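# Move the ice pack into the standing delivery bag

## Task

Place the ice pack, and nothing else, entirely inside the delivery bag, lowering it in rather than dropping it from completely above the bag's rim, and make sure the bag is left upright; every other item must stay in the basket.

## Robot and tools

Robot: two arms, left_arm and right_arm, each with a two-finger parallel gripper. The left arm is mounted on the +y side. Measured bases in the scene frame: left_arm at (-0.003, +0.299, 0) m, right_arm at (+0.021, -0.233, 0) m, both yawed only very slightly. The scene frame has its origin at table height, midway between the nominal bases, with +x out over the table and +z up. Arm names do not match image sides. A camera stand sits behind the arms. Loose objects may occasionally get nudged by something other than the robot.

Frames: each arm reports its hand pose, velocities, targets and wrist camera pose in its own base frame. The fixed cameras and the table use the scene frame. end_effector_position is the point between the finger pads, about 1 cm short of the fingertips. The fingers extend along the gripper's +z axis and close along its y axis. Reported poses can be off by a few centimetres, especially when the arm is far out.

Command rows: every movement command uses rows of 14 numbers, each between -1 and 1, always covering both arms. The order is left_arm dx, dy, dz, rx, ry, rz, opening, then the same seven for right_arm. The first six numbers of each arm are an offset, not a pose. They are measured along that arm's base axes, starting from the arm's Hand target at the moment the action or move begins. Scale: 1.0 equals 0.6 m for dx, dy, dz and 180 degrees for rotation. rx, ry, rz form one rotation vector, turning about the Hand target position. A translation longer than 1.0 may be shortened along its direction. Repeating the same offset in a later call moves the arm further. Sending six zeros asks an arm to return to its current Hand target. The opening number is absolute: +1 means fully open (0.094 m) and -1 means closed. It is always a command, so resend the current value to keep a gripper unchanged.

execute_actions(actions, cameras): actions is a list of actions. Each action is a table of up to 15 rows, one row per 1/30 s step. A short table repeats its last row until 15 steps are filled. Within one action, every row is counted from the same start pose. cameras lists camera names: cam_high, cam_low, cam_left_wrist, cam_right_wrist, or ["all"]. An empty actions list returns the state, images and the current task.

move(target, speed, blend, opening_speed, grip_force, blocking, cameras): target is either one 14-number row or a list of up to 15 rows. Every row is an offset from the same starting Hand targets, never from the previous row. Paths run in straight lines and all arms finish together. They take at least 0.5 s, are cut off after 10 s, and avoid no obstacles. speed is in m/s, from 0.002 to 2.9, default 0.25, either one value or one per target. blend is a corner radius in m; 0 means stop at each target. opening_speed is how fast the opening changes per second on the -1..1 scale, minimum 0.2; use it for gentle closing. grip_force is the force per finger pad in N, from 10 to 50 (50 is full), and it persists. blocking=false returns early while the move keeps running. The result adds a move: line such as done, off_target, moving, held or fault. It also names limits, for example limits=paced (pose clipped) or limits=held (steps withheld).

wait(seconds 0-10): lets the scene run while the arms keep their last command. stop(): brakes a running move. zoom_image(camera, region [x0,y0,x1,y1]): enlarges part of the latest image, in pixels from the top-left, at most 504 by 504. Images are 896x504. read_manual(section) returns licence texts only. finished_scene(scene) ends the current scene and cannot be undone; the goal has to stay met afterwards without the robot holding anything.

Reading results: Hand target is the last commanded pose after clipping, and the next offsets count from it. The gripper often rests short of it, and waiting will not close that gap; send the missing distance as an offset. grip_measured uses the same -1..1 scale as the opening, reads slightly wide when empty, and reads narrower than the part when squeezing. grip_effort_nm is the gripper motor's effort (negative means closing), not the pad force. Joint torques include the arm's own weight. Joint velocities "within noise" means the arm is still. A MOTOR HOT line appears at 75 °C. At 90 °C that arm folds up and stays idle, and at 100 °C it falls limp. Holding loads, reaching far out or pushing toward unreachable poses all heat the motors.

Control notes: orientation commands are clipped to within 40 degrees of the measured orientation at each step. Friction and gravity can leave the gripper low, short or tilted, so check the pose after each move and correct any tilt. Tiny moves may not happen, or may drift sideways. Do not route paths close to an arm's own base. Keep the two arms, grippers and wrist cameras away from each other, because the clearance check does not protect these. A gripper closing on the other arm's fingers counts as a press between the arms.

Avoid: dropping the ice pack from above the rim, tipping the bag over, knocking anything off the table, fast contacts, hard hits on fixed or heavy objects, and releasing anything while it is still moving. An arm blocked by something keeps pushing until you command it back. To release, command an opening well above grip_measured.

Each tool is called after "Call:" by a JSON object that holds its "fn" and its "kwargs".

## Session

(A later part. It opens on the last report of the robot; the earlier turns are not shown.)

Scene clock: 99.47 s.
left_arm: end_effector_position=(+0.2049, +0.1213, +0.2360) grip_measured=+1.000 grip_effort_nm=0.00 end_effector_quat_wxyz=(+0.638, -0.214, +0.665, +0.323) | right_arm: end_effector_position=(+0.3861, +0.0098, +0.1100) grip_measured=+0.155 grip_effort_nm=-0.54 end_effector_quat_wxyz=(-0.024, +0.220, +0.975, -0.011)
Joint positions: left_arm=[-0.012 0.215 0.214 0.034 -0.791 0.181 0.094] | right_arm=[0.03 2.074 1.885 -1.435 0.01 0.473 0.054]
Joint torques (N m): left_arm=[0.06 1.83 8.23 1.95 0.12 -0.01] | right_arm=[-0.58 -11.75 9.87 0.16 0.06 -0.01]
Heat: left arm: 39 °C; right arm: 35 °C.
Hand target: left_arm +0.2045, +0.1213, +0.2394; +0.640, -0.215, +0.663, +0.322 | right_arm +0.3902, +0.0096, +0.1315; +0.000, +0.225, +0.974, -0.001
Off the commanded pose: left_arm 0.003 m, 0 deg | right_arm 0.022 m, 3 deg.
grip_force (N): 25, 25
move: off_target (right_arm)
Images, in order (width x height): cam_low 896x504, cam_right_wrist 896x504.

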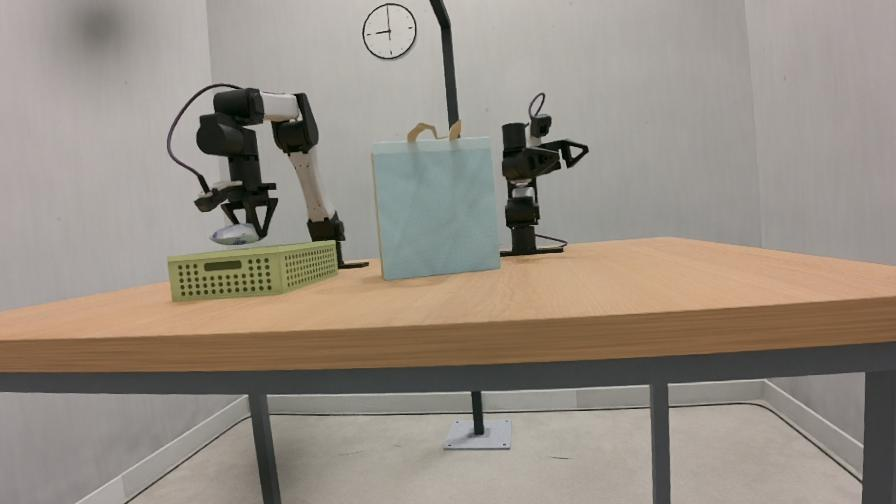

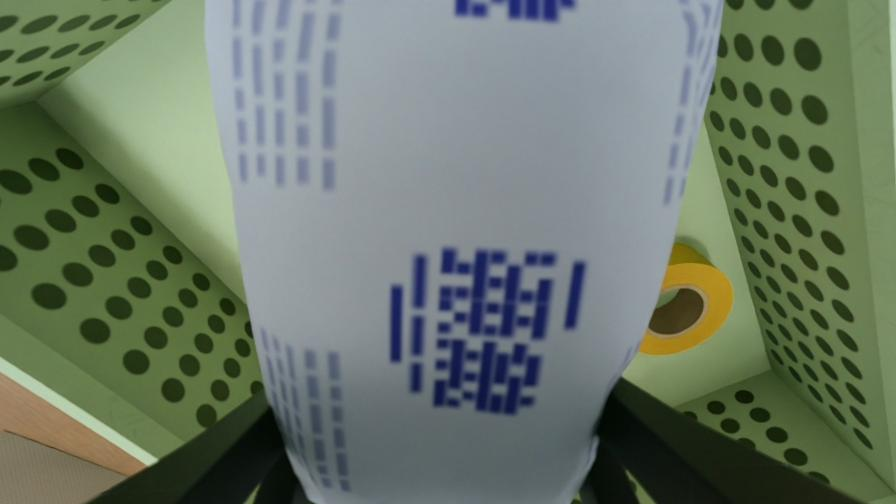

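Call:
{"fn": "move", "kwargs": {"target": [[0,0,0,0,0,0,1, -0.0220,0.0840,0.2175,-0.0205,-0.0831,0.2541,0.15],[0,0,0,0,0,0,1, -0.0720,0.2340,0.3008,-0.0509,-0.1261,0.4987,0.15]], "speed": 0.3, "blend": [0.03,0], "cameras": ["all"]}}

Scene clock: 105.93 s.
left_arm: end_effector_position=(+0.2049, +0.1213, +0.2360) grip_measured=+1.000 grip_effort_nm=0.00 end_effector_quat_wxyz=(+0.638, -0.214, +0.665, +0.323) | right_arm: end_effector_position=(+0.3517, +0.1492, +0.2861) grip_measured=+0.155 grip_effort_nm=-0.54 end_effector_quat_wxyz=(+0.184, -0.521, +0.833, -0.034)
Joint positions: left_arm=[-0.012 0.215 0.214 0.034 -0.791 0.181 0.094] | right_arm=[0.406 1.826 2.213 -1.582 0.01 -0.715 0.054]
Joint torques (N m): left_arm=[0.06 1.8 8.23 1.95 0.12 -0.01] | right_arm=[0.03 -9.98 9.43 1.08 -0.03 -0.17]
Heat: left arm: 39 °C; right arm: 37 °C.
Hand target: left_arm +0.2045, +0.1213, +0.2394; +0.640, -0.215, +0.663, +0.322 | right_arm +0.3470, +0.1500, +0.3119; +0.189, -0.527, +0.828, -0.030
Off the commanded pose: left_arm 0.003 m, 0 deg | right_arm 0.026 m, 1 deg.
joint read past its limit (right arm) — joint 4 (wrist pitch), lower limit.
joint sent to its limit (right arm) — joint 4 (wrist pitch), lower limit. The joint targets are off in orientation, not in position.
grip_force (N): 25, 25
move: off_target (right_arm)

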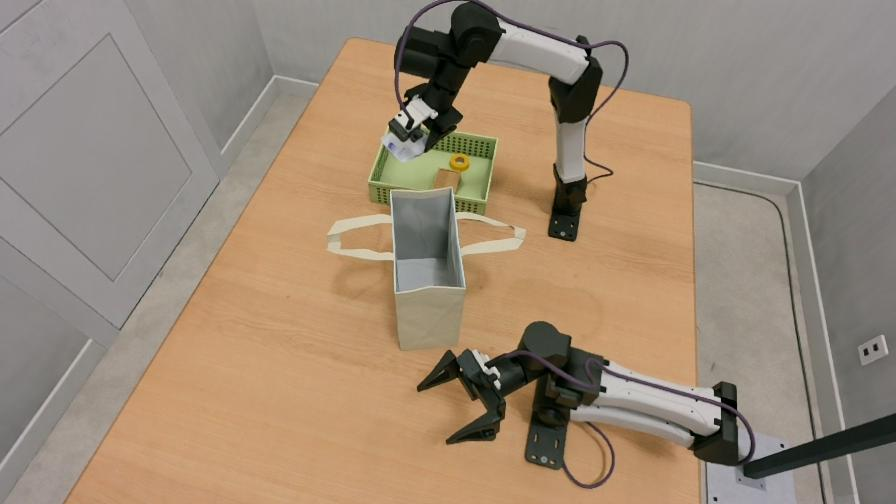

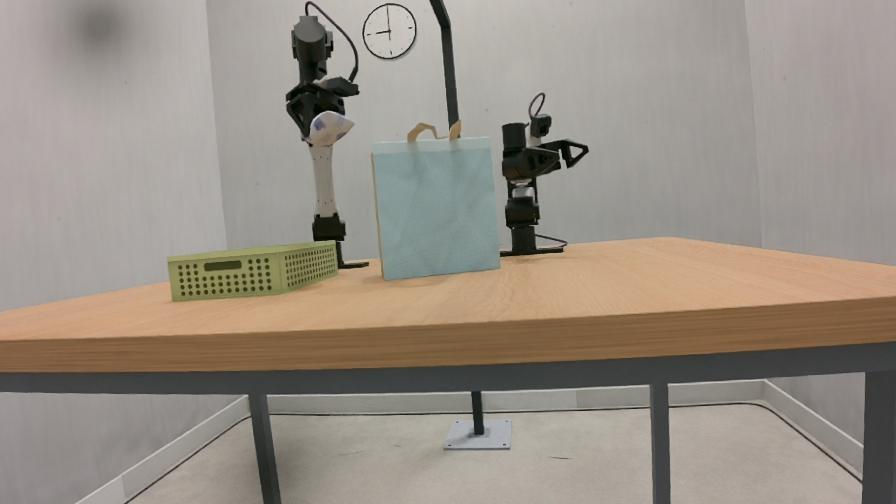

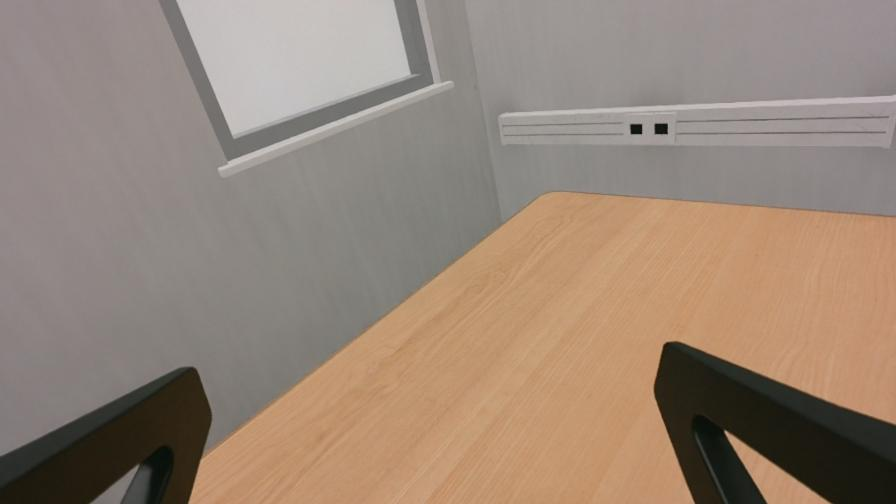

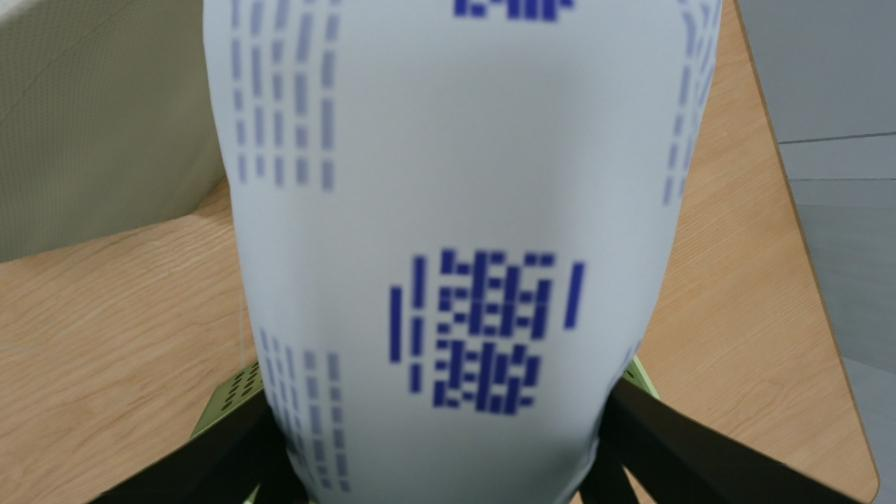

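Call:
{"fn": "move", "kwargs": {"target": [0,0,0,0,0,0,1, -0.0033,0.0167,0.0385,-0.0070,-0.0698,0.0749,0.15], "speed": 0.25, "cameras": ["cam_high"]}}

Scene clock: 109.47 s.
left_arm: end_effector_position=(+0.2049, +0.1213, +0.2360) grip_measured=+1.000 grip_effort_nm=0.00 end_effector_quat_wxyz=(+0.638, -0.214, +0.665, +0.323) | right_arm: end_effector_position=(+0.3463, +0.1573, +0.3197) grip_measured=+0.155 grip_effort_nm=-0.54 end_effector_quat_wxyz=(+0.242, -0.616, +0.747, -0.069)
Joint positions: left_arm=[-0.012 0.215 0.214 0.034 -0.791 0.181 0.094] | right_arm=[0.431 1.75 2.213 -1.525 0.01 -0.951 0.054]
Joint torques (N m): left_arm=[0.06 1.8 8.24 1.95 0.12 -0.01] | right_arm=[0.2 -9.21 5.03 1.62 -0.04 -0.19]
Heat: left arm: 39 °C; right arm: 37 °C.
Hand target: left_arm +0.2045, +0.1213, +0.2394; +0.640, -0.215, +0.663, +0.322 | right_arm +0.3449, +0.1601, +0.3350; +0.275, -0.616, +0.734, -0.074
Off the commanded pose: left_arm 0.003 m, 0 deg | right_arm 0.016 m, 4 deg.
grip_force (N): 25, 25
move: off_target (right_arm)
Images, in order (width x height): cam_high 896x504.

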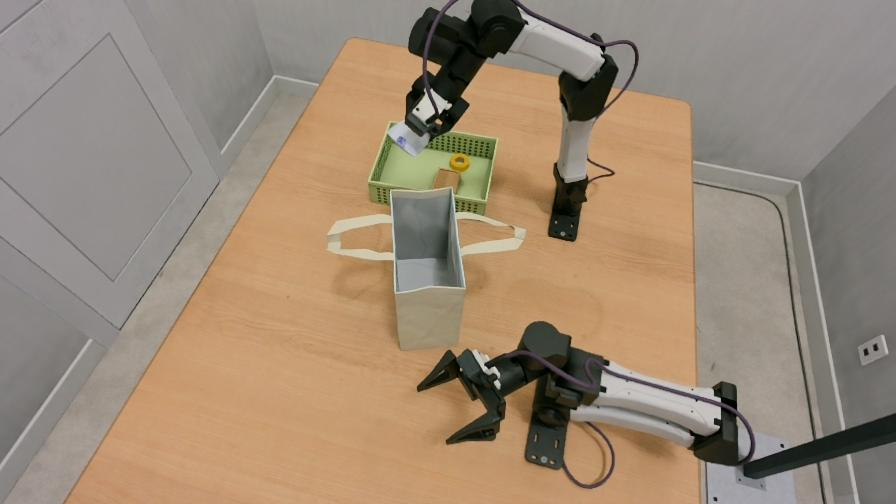

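Call:
{"fn": "zoom_image", "kwargs": {"camera": "cam_high", "region": [340, 60, 540, 172]}}

Call:
{"fn": "zoom_image", "kwargs": {"camera": "cam_high", "region": [320, 172, 540, 296]}}

Scaled by 2.520 from the camera's 896x504 image, which has a finer 1280x720 frame.

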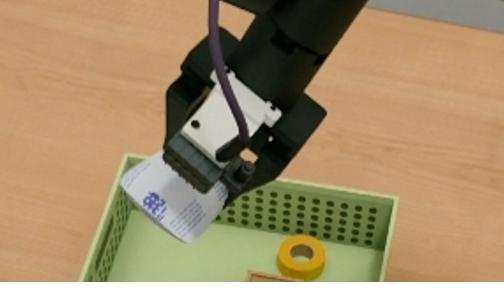

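Scaled by 2.291 from the camera's 896x504 image, which has a finer 1280x720 frame.

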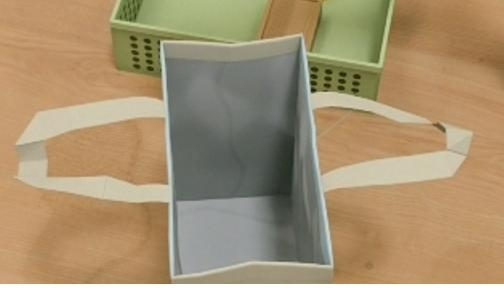

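Call:
{"fn": "move", "kwargs": {"target": [0,0,0,0,0,0,1, -0.0852,0.2750,0,-0.0193,-0.0422,0.1860,0.15], "speed": 0.25, "cameras": ["all"]}}

Scene clock: 112.10 s.
left_arm: end_effector_position=(+0.2049, +0.1213, +0.2360) grip_measured=+1.000 grip_effort_nm=0.00 end_effector_quat_wxyz=(+0.638, -0.214, +0.665, +0.323) | right_arm: end_effector_position=(+0.2883, +0.3161, +0.3254) grip_measured=+0.155 grip_effort_nm=-0.54 end_effector_quat_wxyz=(-0.291, +0.806, -0.513, +0.054)
Joint positions: left_arm=[-0.012 0.215 0.214 0.034 -0.791 0.181 0.094] | right_arm=[0.835 1.862 2.328 -1.437 0.008 -1.175 0.054]
Joint torques (N m): left_arm=[0.06 1.83 8.24 1.95 0.12 -0.01] | right_arm=[-0.13 -5.91 9.57 1.63 -0.05 -0.14]
Heat: left arm: 39 °C; right arm: 37 °C.
Hand target: left_arm +0.2045, +0.1213, +0.2394; +0.640, -0.215, +0.663, +0.322 | right_arm +0.2939, +0.3250, +0.3350; -0.313, +0.803, -0.504, +0.054
Off the commanded pose: left_arm 0.003 m, 0 deg | right_arm 0.014 m, 3 deg.
grip_force (N): 25, 25
move: off_target (right_arm)

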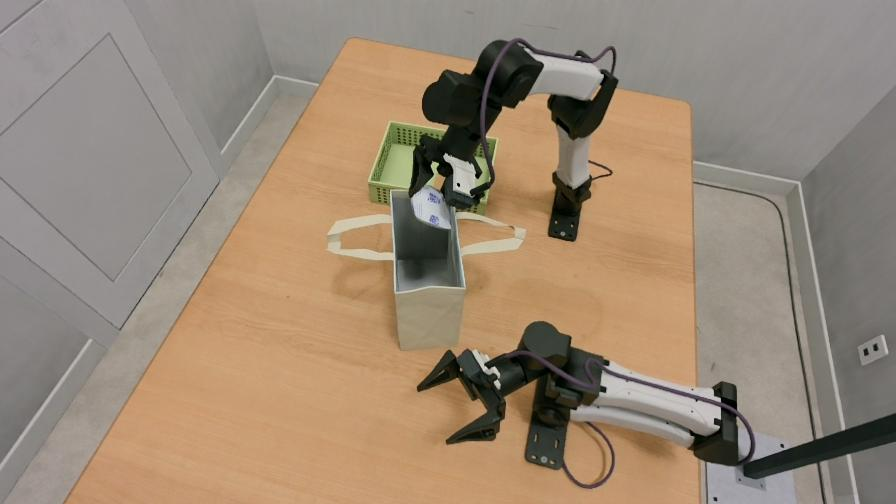

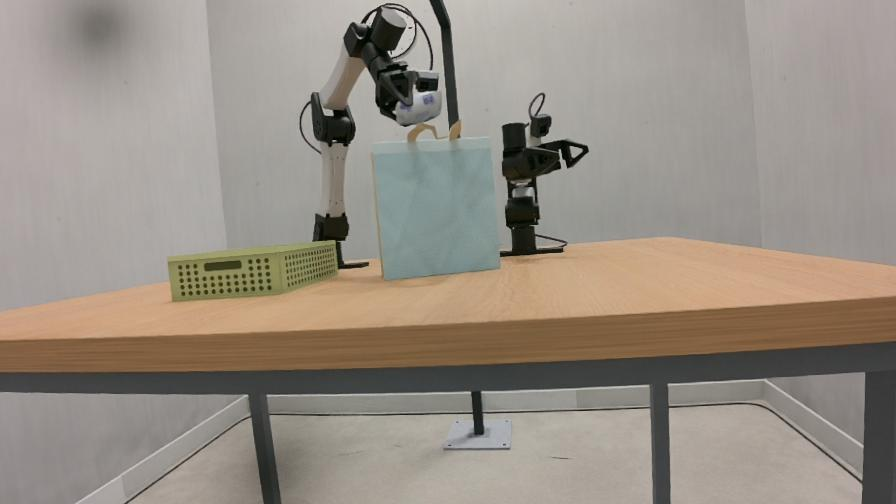

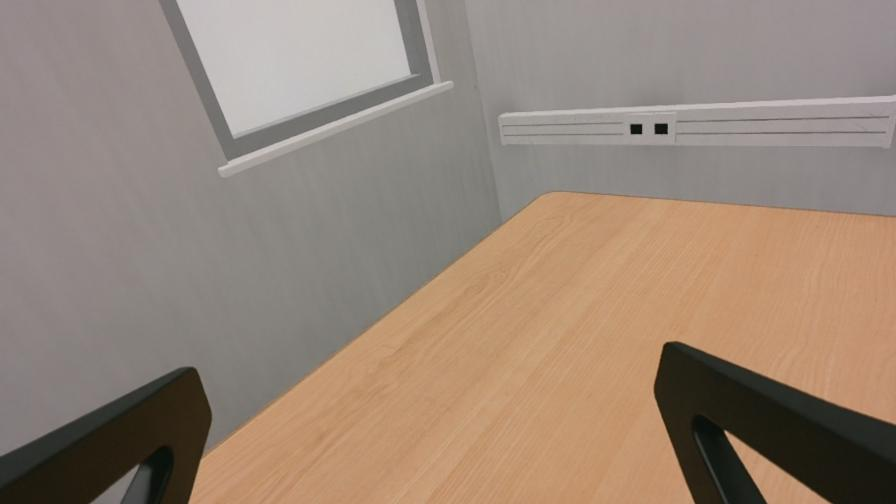

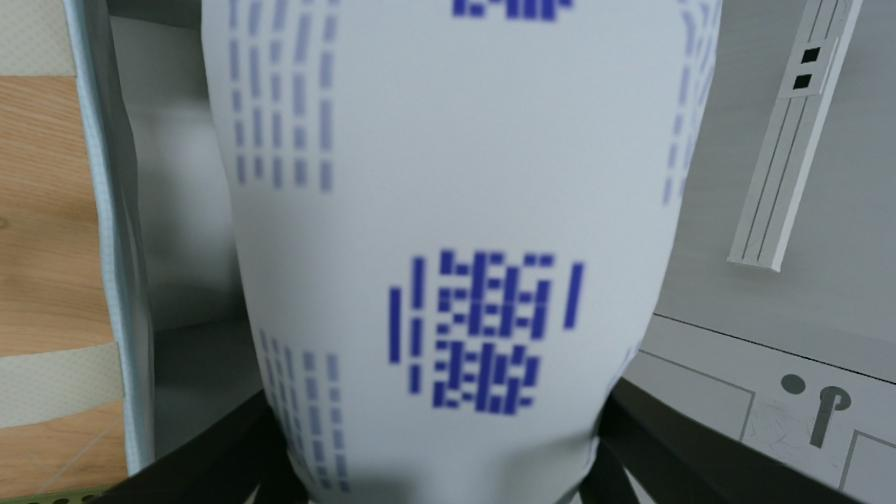

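Call:
{"fn": "zoom_image", "kwargs": {"camera": "cam_high", "region": [340, 120, 540, 232]}}

Call:
{"fn": "zoom_image", "kwargs": {"camera": "cam_low", "region": [320, 40, 540, 164]}}

Scaled by 2.520 from the camera's 896x504 image, which has a finer 1280x720 frame.

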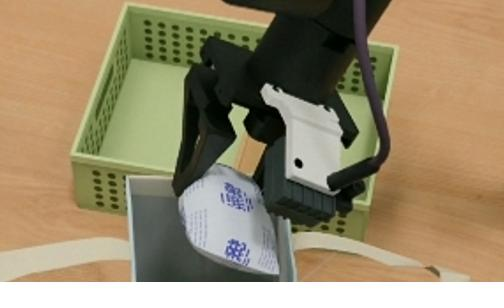

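Scaled by 2.291 from the camera's 896x504 image, which has a finer 1280x720 frame.

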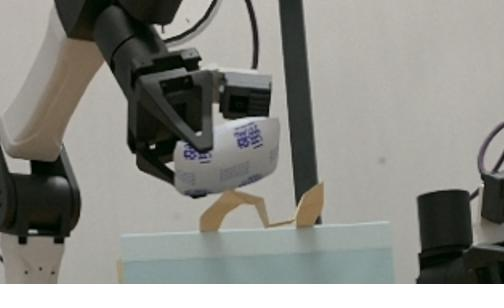

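Call:
{"fn": "move", "kwargs": {"target": [0,0,0,0,0,0,1, 0.0092,0.0150,-0.0083,0,0,0,0.15], "speed": 0.15, "cameras": ["cam_high","cam_right_wrist"]}}

Scene clock: 115.53 s.
left_arm: end_effector_position=(+0.2049, +0.1213, +0.2360) grip_measured=+1.000 grip_effort_nm=0.00 end_effector_quat_wxyz=(+0.638, -0.214, +0.665, +0.323) | right_arm: end_effector_position=(+0.2940, +0.3224, +0.3181) grip_measured=+0.155 grip_effort_nm=-0.54 end_effector_quat_wxyz=(-0.284, +0.808, -0.514, +0.053)
Joint positions: left_arm=[-0.012 0.215 0.214 0.034 -0.791 0.181 0.094] | right_arm=[0.835 1.898 2.351 -1.436 0.008 -1.176 0.054]
Joint torques (N m): left_arm=[0.06 1.8 8.24 1.95 0.12 -0.01] | right_arm=[0.44 -6.48 9.63 1.71 -0.03 -0.1]
Heat: left arm: 39 °C; right arm: 37 °C.
Hand target: left_arm +0.2045, +0.1213, +0.2394; +0.640, -0.215, +0.663, +0.322 | right_arm +0.2994, +0.3341, +0.3300; -0.313, +0.803, -0.504, +0.054
Off the commanded pose: left_arm 0.003 m, 0 deg | right_arm 0.018 m, 4 deg.
grip_force (N): 25, 25
move: off_target (right_arm)
Images, in order (width x height): cam_high 896x504, cam_right_wrist 896x504.

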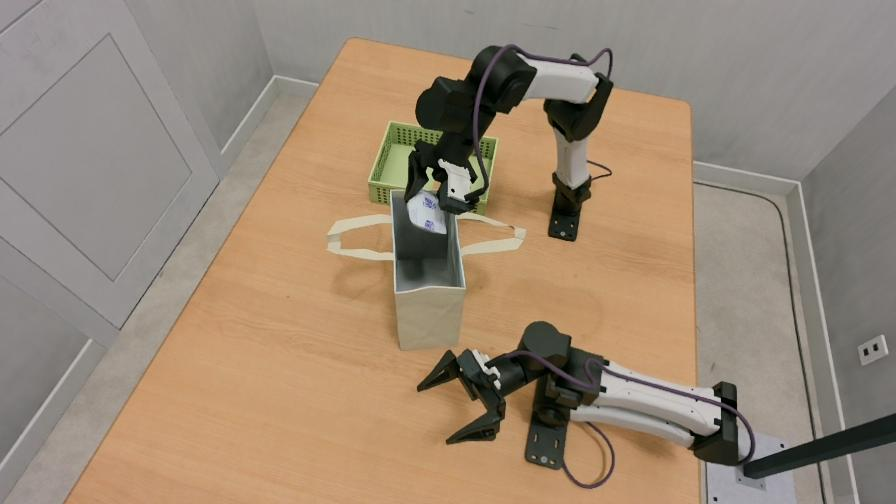

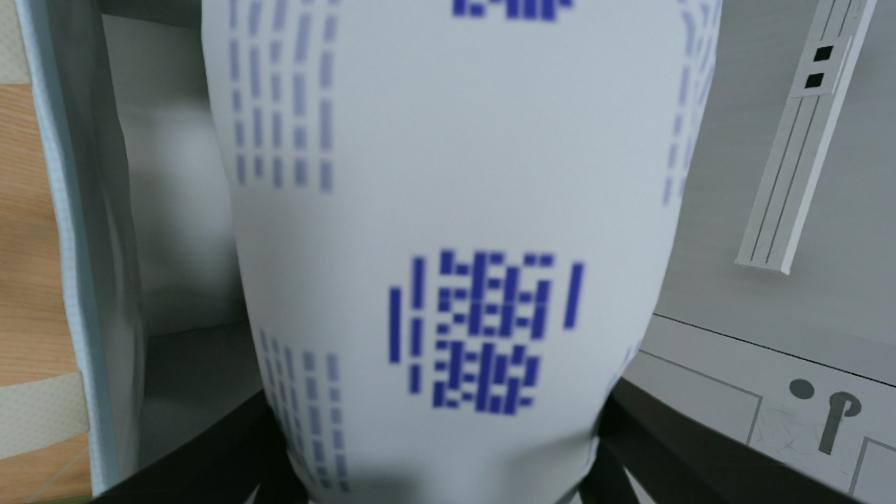

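Call:
{"fn": "move", "kwargs": {"target": [0,0,0,0,0,0,1, -0.0085,-0.0095,-0.0883,-0.0368,0.0422,-0.0109,0.15], "speed": 0.15, "cameras": ["cam_high","cam_right_wrist"]}}

Scene clock: 117.30 s.
left_arm: end_effector_position=(+0.2049, +0.1213, +0.2360) grip_measured=+1.000 grip_effort_nm=0.00 end_effector_quat_wxyz=(+0.638, -0.214, +0.665, +0.323) | right_arm: end_effector_position=(+0.2956, +0.3241, +0.2823) grip_measured=+0.155 grip_effort_nm=-0.54 end_effector_quat_wxyz=(-0.235, +0.814, -0.529, +0.042)
Joint positions: left_arm=[-0.012 0.215 0.214 0.034 -0.791 0.181 0.094] | right_arm=[0.835 1.94 2.3 -1.448 0.008 -1.156 0.054]
Joint torques (N m): left_arm=[0.08 1.81 8.24 1.95 0.12 -0.01] | right_arm=[0.42 -7.08 6.04 1.25 -0.03 0.12]
Heat: left arm: 40 °C; right arm: 37 °C.
Hand target: left_arm +0.2045, +0.1213, +0.2394; +0.640, -0.215, +0.663, +0.322 | right_arm +0.2943, +0.3284, +0.2770; -0.231, +0.813, -0.533, +0.035
Off the commanded pose: left_arm 0.003 m, 0 deg | right_arm 0.007 m, 1 deg.
grip_force (N): 25, 25
move: done
Images, in order (width x height): cam_high 896x504, cam_right_wrist 896x504.

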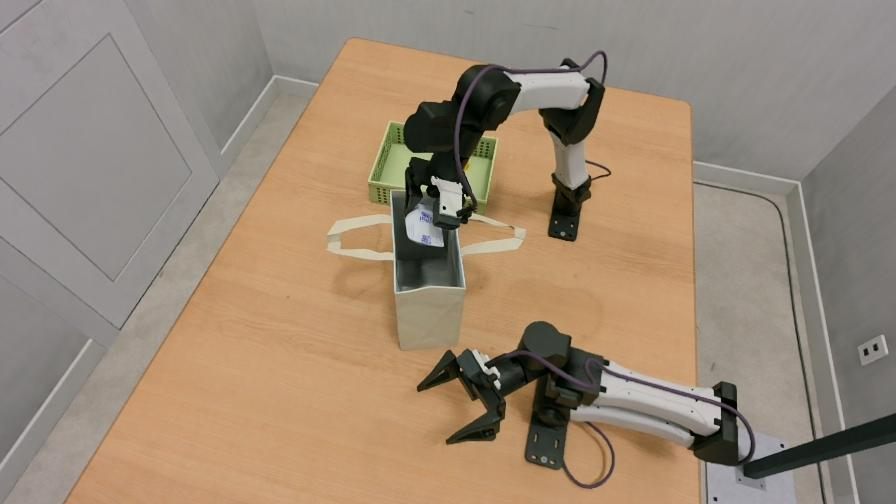

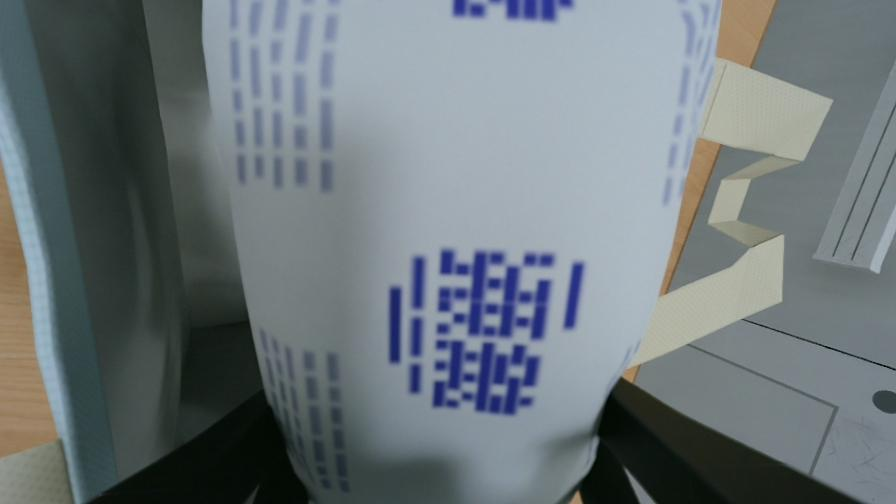

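Call:
{"fn": "move", "kwargs": {"target": [0,0,0,0,0,0,1, 0.0012,0.0013,-0.09,-0.0359,0.0365,-0.0077,0.15], "speed": 0.12, "cameras": ["cam_high","cam_right_wrist","cam_low"]}}

Scene clock: 118.73 s.
left_arm: end_effector_position=(+0.2049, +0.1213, +0.2360) grip_measured=+1.000 grip_effort_nm=0.00 end_effector_quat_wxyz=(+0.638, -0.214, +0.665, +0.323) | right_arm: end_effector_position=(+0.2977, +0.3264, +0.2301) grip_measured=+0.155 grip_effort_nm=-0.54 end_effector_quat_wxyz=(-0.163, +0.820, -0.548, +0.028)
Joint positions: left_arm=[-0.012 0.215 0.214 0.034 -0.791 0.181 0.094] | right_arm=[0.835 2.026 2.254 -1.468 0.008 -1.129 0.054]
Joint torques (N m): left_arm=[0.08 1.78 8.23 1.95 0.12 -0.01] | right_arm=[0.43 -7.62 6.19 0.96 -0.03 0.11]
Heat: left arm: 40 °C; right arm: 37 °C.
Hand target: left_arm +0.2045, +0.1213, +0.2394; +0.640, -0.215, +0.663, +0.322 | right_arm +0.2950, +0.3292, +0.2232; -0.154, +0.819, -0.552, +0.021
Off the commanded pose: left_arm 0.003 m, 0 deg | right_arm 0.008 m, 1 deg.
grip_force (N): 25, 25
move: done
Images, in order (width x height): cam_high 896x504, cam_low 896x504, cam_right_wrist 896x504.

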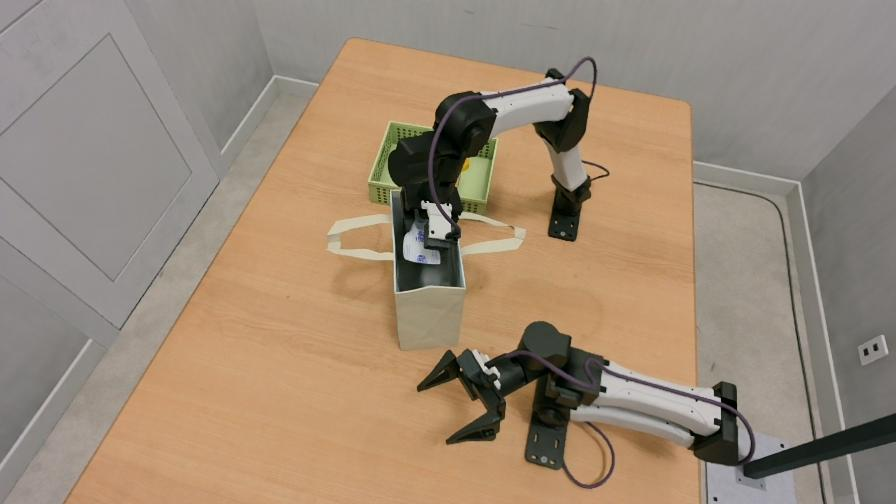

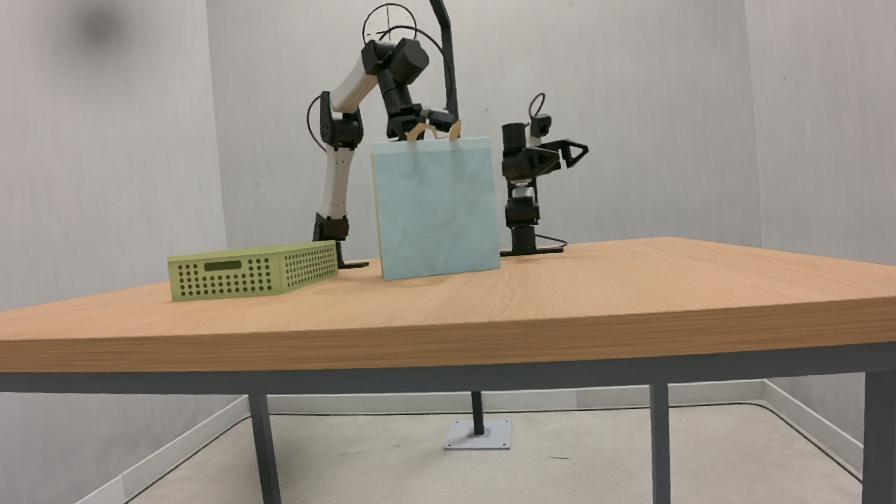

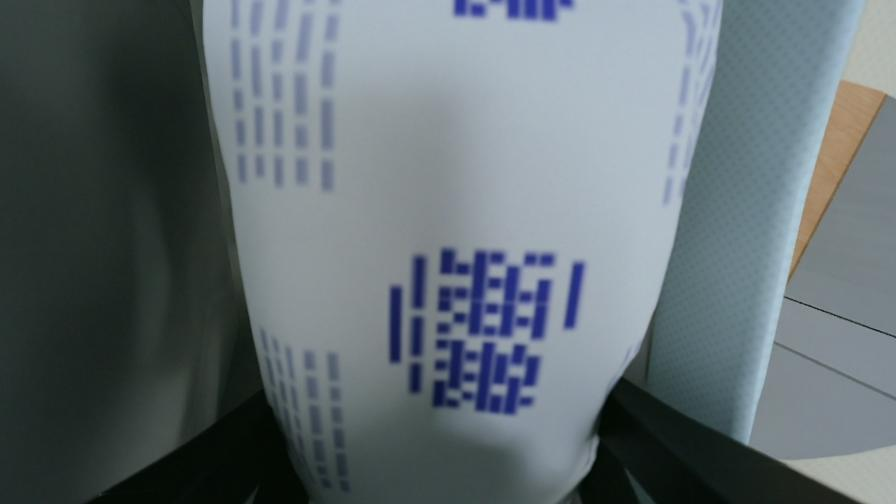

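Call:
{"fn": "zoom_image", "kwargs": {"camera": "cam_high", "region": [350, 170, 510, 300]}}

Scaled by 3.150 from the camera's 896x504 image, which has a finer 1280x720 frame.

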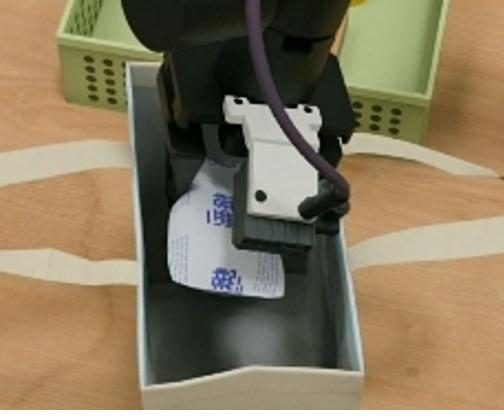

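Call:
{"fn": "move", "kwargs": {"target": [0,0,0,0,0,0,1, -0.0025,-0.0028,-0.0753,-0.0315,0.0297,-0.0043,0.15], "speed": 0.12, "cameras": ["cam_high","cam_right_wrist"]}}

Call:
{"fn": "zoom_image", "kwargs": {"camera": "cam_high", "region": [350, 170, 510, 300]}}

Scene clock: 120.53 s.
left_arm: end_effector_position=(+0.2049, +0.1213, +0.2360) grip_measured=+1.000 grip_effort_nm=0.00 end_effector_quat_wxyz=(+0.638, -0.214, +0.665, +0.323) | right_arm: end_effector_position=(+0.2974, +0.3261, +0.1855) grip_measured=+0.155 grip_effort_nm=-0.54 end_effector_quat_wxyz=(-0.099, +0.823, -0.559, +0.018)
Joint positions: left_arm=[-0.012 0.215 0.214 0.034 -0.791 0.181 0.094] | right_arm=[0.835 2.109 2.227 -1.487 0.008 -1.115 0.054]
Joint torques (N m): left_arm=[0.09 1.81 8.23 1.95 0.12 -0.01] | right_arm=[0.4 -8.25 6.22 0.68 -0.03 0.09]
Heat: left arm: 40 °C; right arm: 37 °C.
Hand target: left_arm +0.2045, +0.1213, +0.2394; +0.640, -0.215, +0.663, +0.322 | right_arm +0.2935, +0.3274, +0.1779; -0.087, +0.822, -0.563, +0.011
Off the commanded pose: left_arm 0.003 m, 0 deg | right_arm 0.009 m, 2 deg.
grip_force (N): 25, 25
move: done
Images, in order (width x height): cam_high 896x504, cam_right_wrist 896x504.

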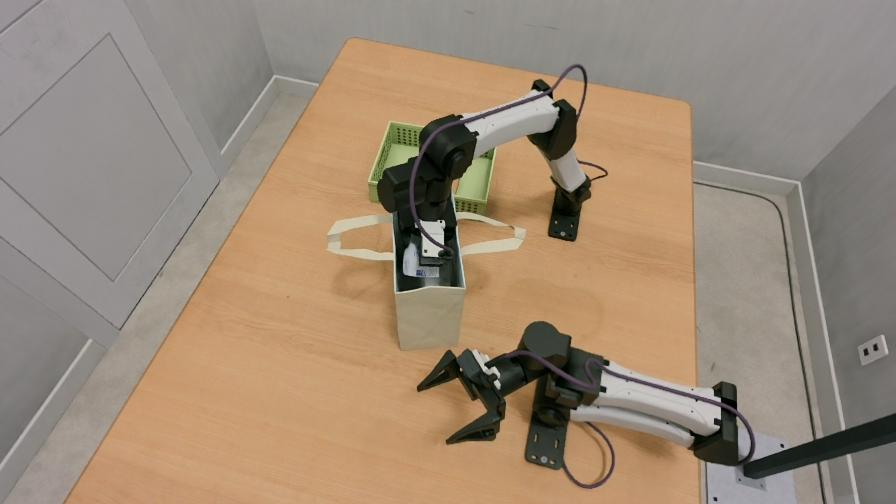

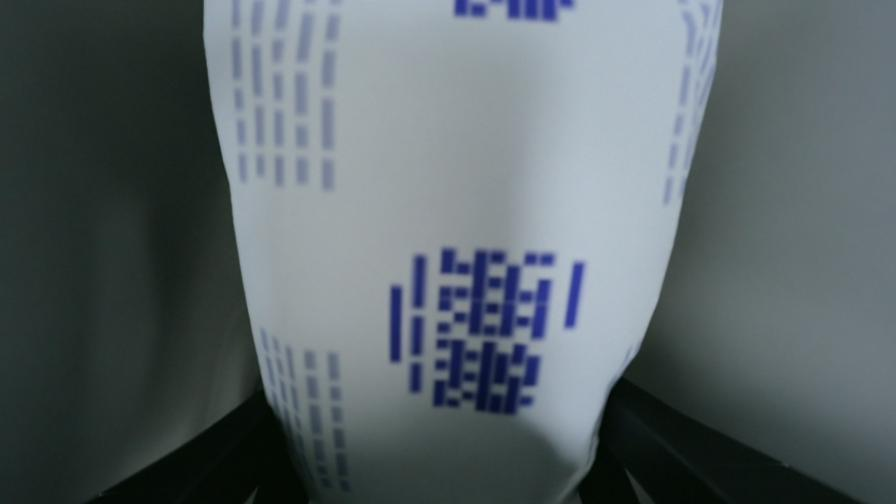

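Scaled by 3.150 from the camera's 896x504 image, which has a finer 1280x720 frame.

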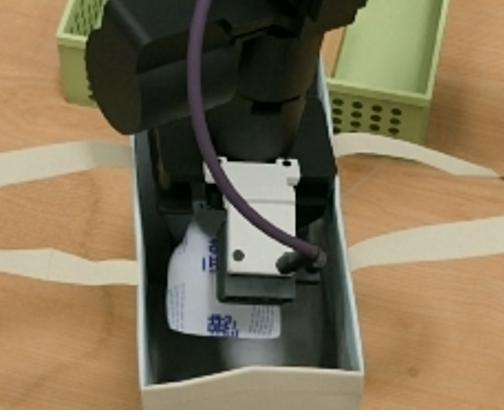

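Call:
{"fn": "move", "kwargs": {"target": [0,0,0,0,0,0,1, -0.0025,-0.0027,-0.0590,-0.0248,0.0224,-0.0011,0.15], "speed": 0.12, "cameras": ["cam_high","cam_right_wrist"]}}

Call:
{"fn": "zoom_image", "kwargs": {"camera": "cam_high", "region": [350, 170, 510, 300]}}

Scene clock: 121.97 s.
left_arm: end_effector_position=(+0.2049, +0.1213, +0.2360) grip_measured=+1.000 grip_effort_nm=-0.01 end_effector_quat_wxyz=(+0.638, -0.214, +0.665, +0.323) | right_arm: end_effector_position=(+0.2969, +0.3256, +0.1494) grip_measured=+0.155 grip_effort_nm=-0.54 end_effector_quat_wxyz=(-0.049, +0.825, -0.563, +0.011)
Joint positions: left_arm=[-0.012 0.215 0.214 0.034 -0.791 0.181 0.094] | right_arm=[0.835 2.19 2.221 -1.503 0.008 -1.11 0.054]
Joint torques (N m): left_arm=[0.06 1.81 8.23 1.95 0.12 -0.01] | right_arm=[0.4 -8.79 6.28 0.45 -0.04 0.09]
Heat: left arm: 40 °C; right arm: 37 °C.
Hand target: left_arm +0.2045, +0.1213, +0.2394; +0.640, -0.215, +0.663, +0.322 | right_arm +0.2920, +0.3258, +0.1425; -0.035, +0.824, -0.566, +0.004
Off the commanded pose: left_arm 0.003 m, 0 deg | right_arm 0.009 m, 2 deg.
grip_force (N): 25, 25
move: done
Images, in order (width x height): cam_high 896x504, cam_right_wrist 896x504.

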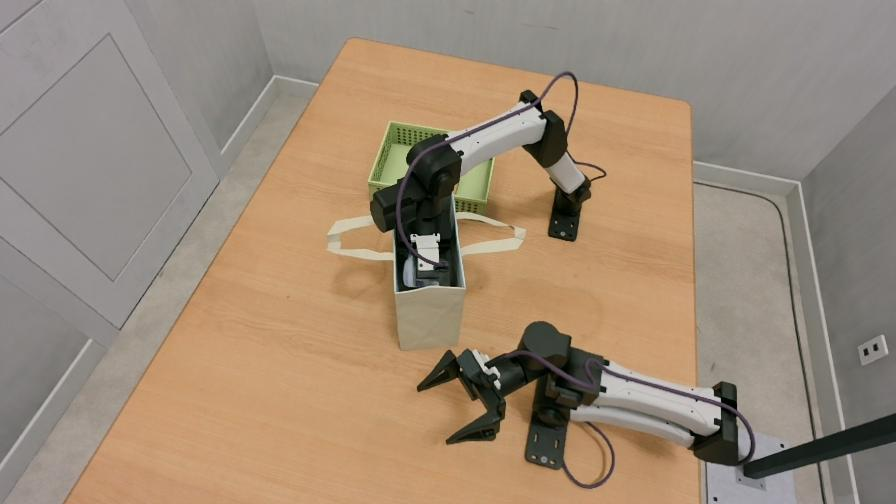

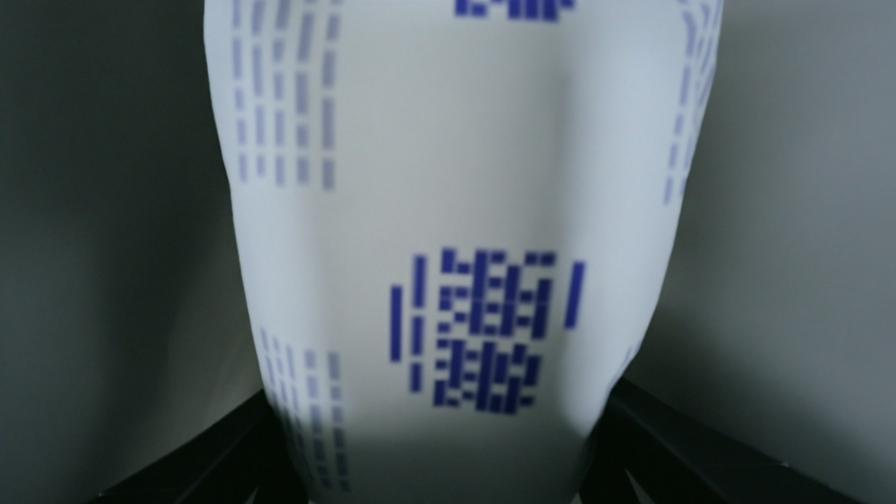

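Scaled by 3.150 from the camera's 896x504 image, which has a finer 1280x720 frame.

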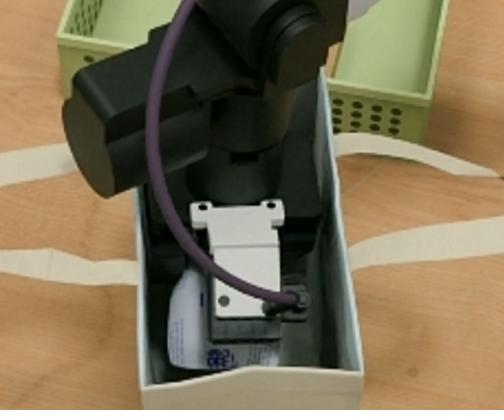

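Call:
{"fn": "move", "kwargs": {"target": [0,0,0,0,0,0,1, -0.0077,-0.0085,-0.0408,-0.0165,0.0149,-0.0007,0.15], "speed": 0.12, "cameras": ["cam_high","cam_low","cam_right_wrist"]}}

Call:
{"fn": "zoom_image", "kwargs": {"camera": "cam_high", "region": [350, 170, 510, 300]}}

Scene clock: 123.07 s.
left_arm: end_effector_position=(+0.2049, +0.1213, +0.2360) grip_measured=+1.000 grip_effort_nm=0.00 end_effector_quat_wxyz=(+0.638, -0.214, +0.665, +0.323) | right_arm: end_effector_position=(+0.2914, +0.3195, +0.1257) grip_measured=+0.155 grip_effort_nm=-0.54 end_effector_quat_wxyz=(-0.012, +0.825, -0.564, +0.006)
Joint positions: left_arm=[-0.012 0.215 0.214 0.034 -0.791 0.181 0.094] | right_arm=[0.835 2.217 2.174 -1.503 0.008 -1.108 0.054]
Joint torques (N m): left_arm=[0.08 1.8 8.21 1.95 0.12 -0.01] | right_arm=[0.43 -8.79 6.11 0.36 -0.04 0.08]
Heat: left arm: 40 °C; right arm: 37 °C.
Hand target: left_arm +0.2045, +0.1213, +0.2394; +0.640, -0.215, +0.663, +0.322 | right_arm +0.2874, +0.3208, +0.1180; +0.000, +0.824, -0.567, +0.000
Off the commanded pose: left_arm 0.003 m, 0 deg | right_arm 0.009 m, 2 deg.
grip_force (N): 25, 25
move: done
Images, in order (width x height): cam_high 896x504, cam_low 896x504, cam_right_wrist 896x504.

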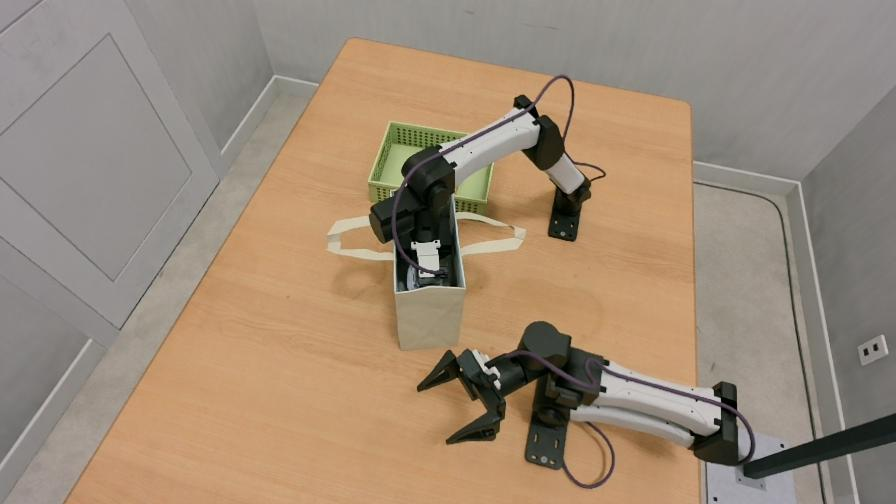

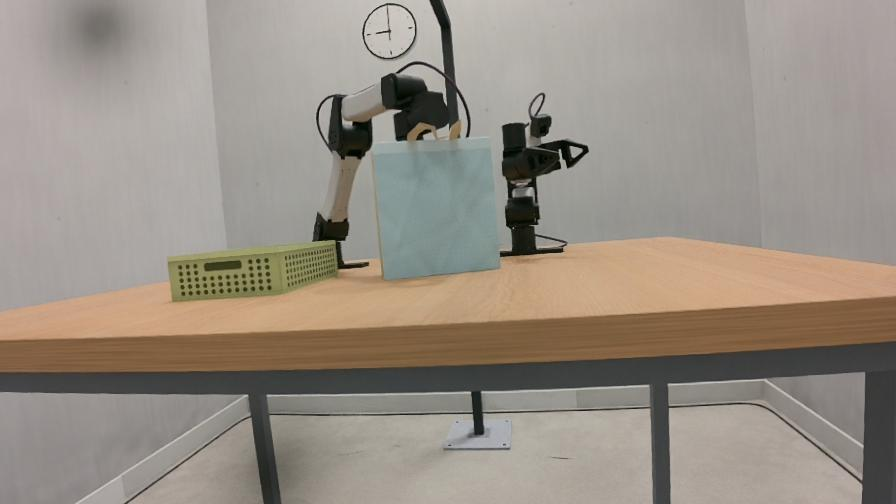

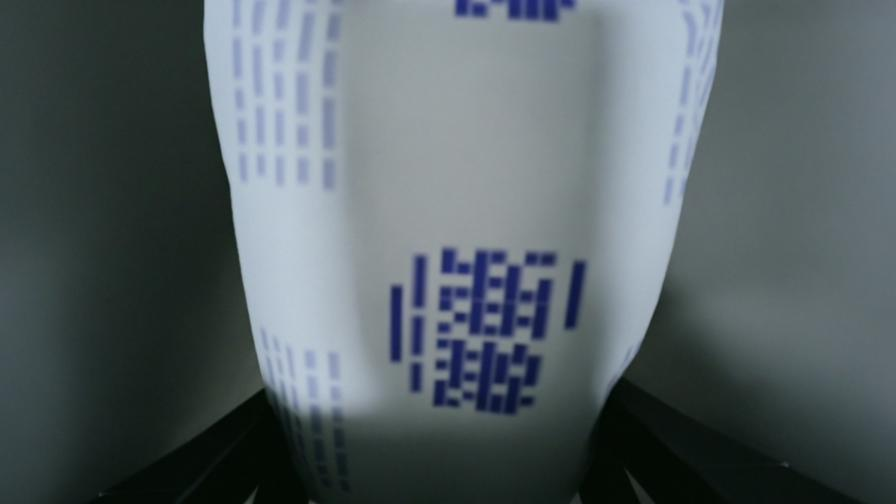

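Scaled by 3.150 from the camera's 896x504 image, which has a finer 1280x720 frame.

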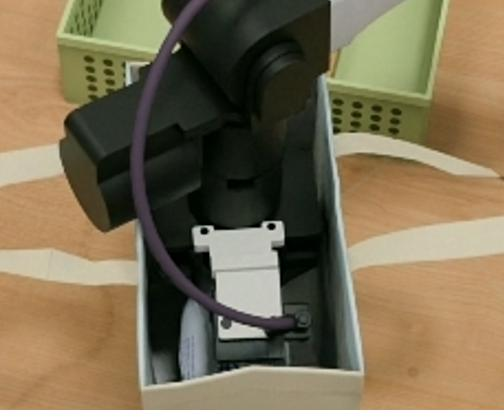

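Call:
{"fn": "move", "kwargs": {"target": [0,0,0,0,0,0,1, 0,0,0,0,0,0,0.28], "opening_speed": 0.2, "cameras": ["cam_high","cam_right_wrist"]}}

Scene clock: 124.10 s.
left_arm: end_effector_position=(+0.2049, +0.1213, +0.2360) grip_measured=+1.000 grip_effort_nm=0.00 end_effector_quat_wxyz=(+0.638, -0.214, +0.665, +0.323) | right_arm: end_effector_position=(+0.2914, +0.3195, +0.1257) grip_measured=+0.280 grip_effort_nm=0.05 end_effector_quat_wxyz=(-0.012, +0.825, -0.564, +0.006)
Joint positions: left_arm=[-0.012 0.215 0.214 0.034 -0.791 0.181 0.094] | right_arm=[0.835 2.217 2.174 -1.503 0.008 -1.108 0.06]
Joint torques (N m): left_arm=[0.06 1.81 8.23 1.95 0.12 -0.01] | right_arm=[0.44 -8.76 6.09 0.38 -0.04 0.07]
Heat: left arm: 40 °C; right arm: 37 °C.
Hand target: left_arm +0.2045, +0.1213, +0.2394; +0.640, -0.215, +0.663, +0.322 | right_arm +0.2874, +0.3208, +0.1180; +0.000, +0.824, -0.567, +0.000
Off the commanded pose: left_arm 0.003 m, 0 deg | right_arm 0.009 m, 2 deg.
grip_force (N): 25, 25
move: done
Images, in order (width x height): cam_high 896x504, cam_right_wrist 896x504.

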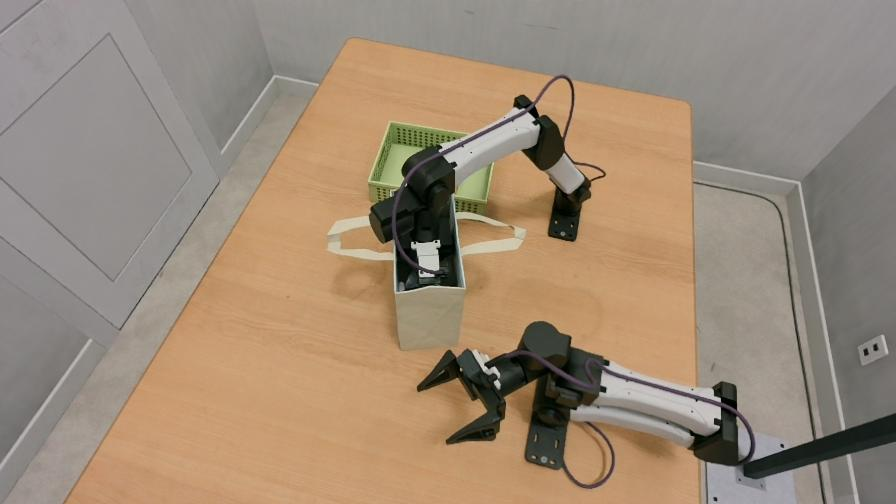

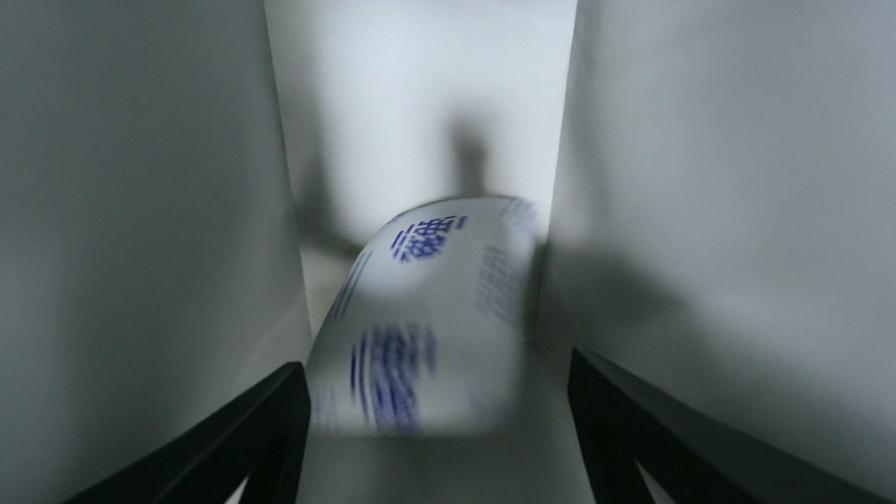

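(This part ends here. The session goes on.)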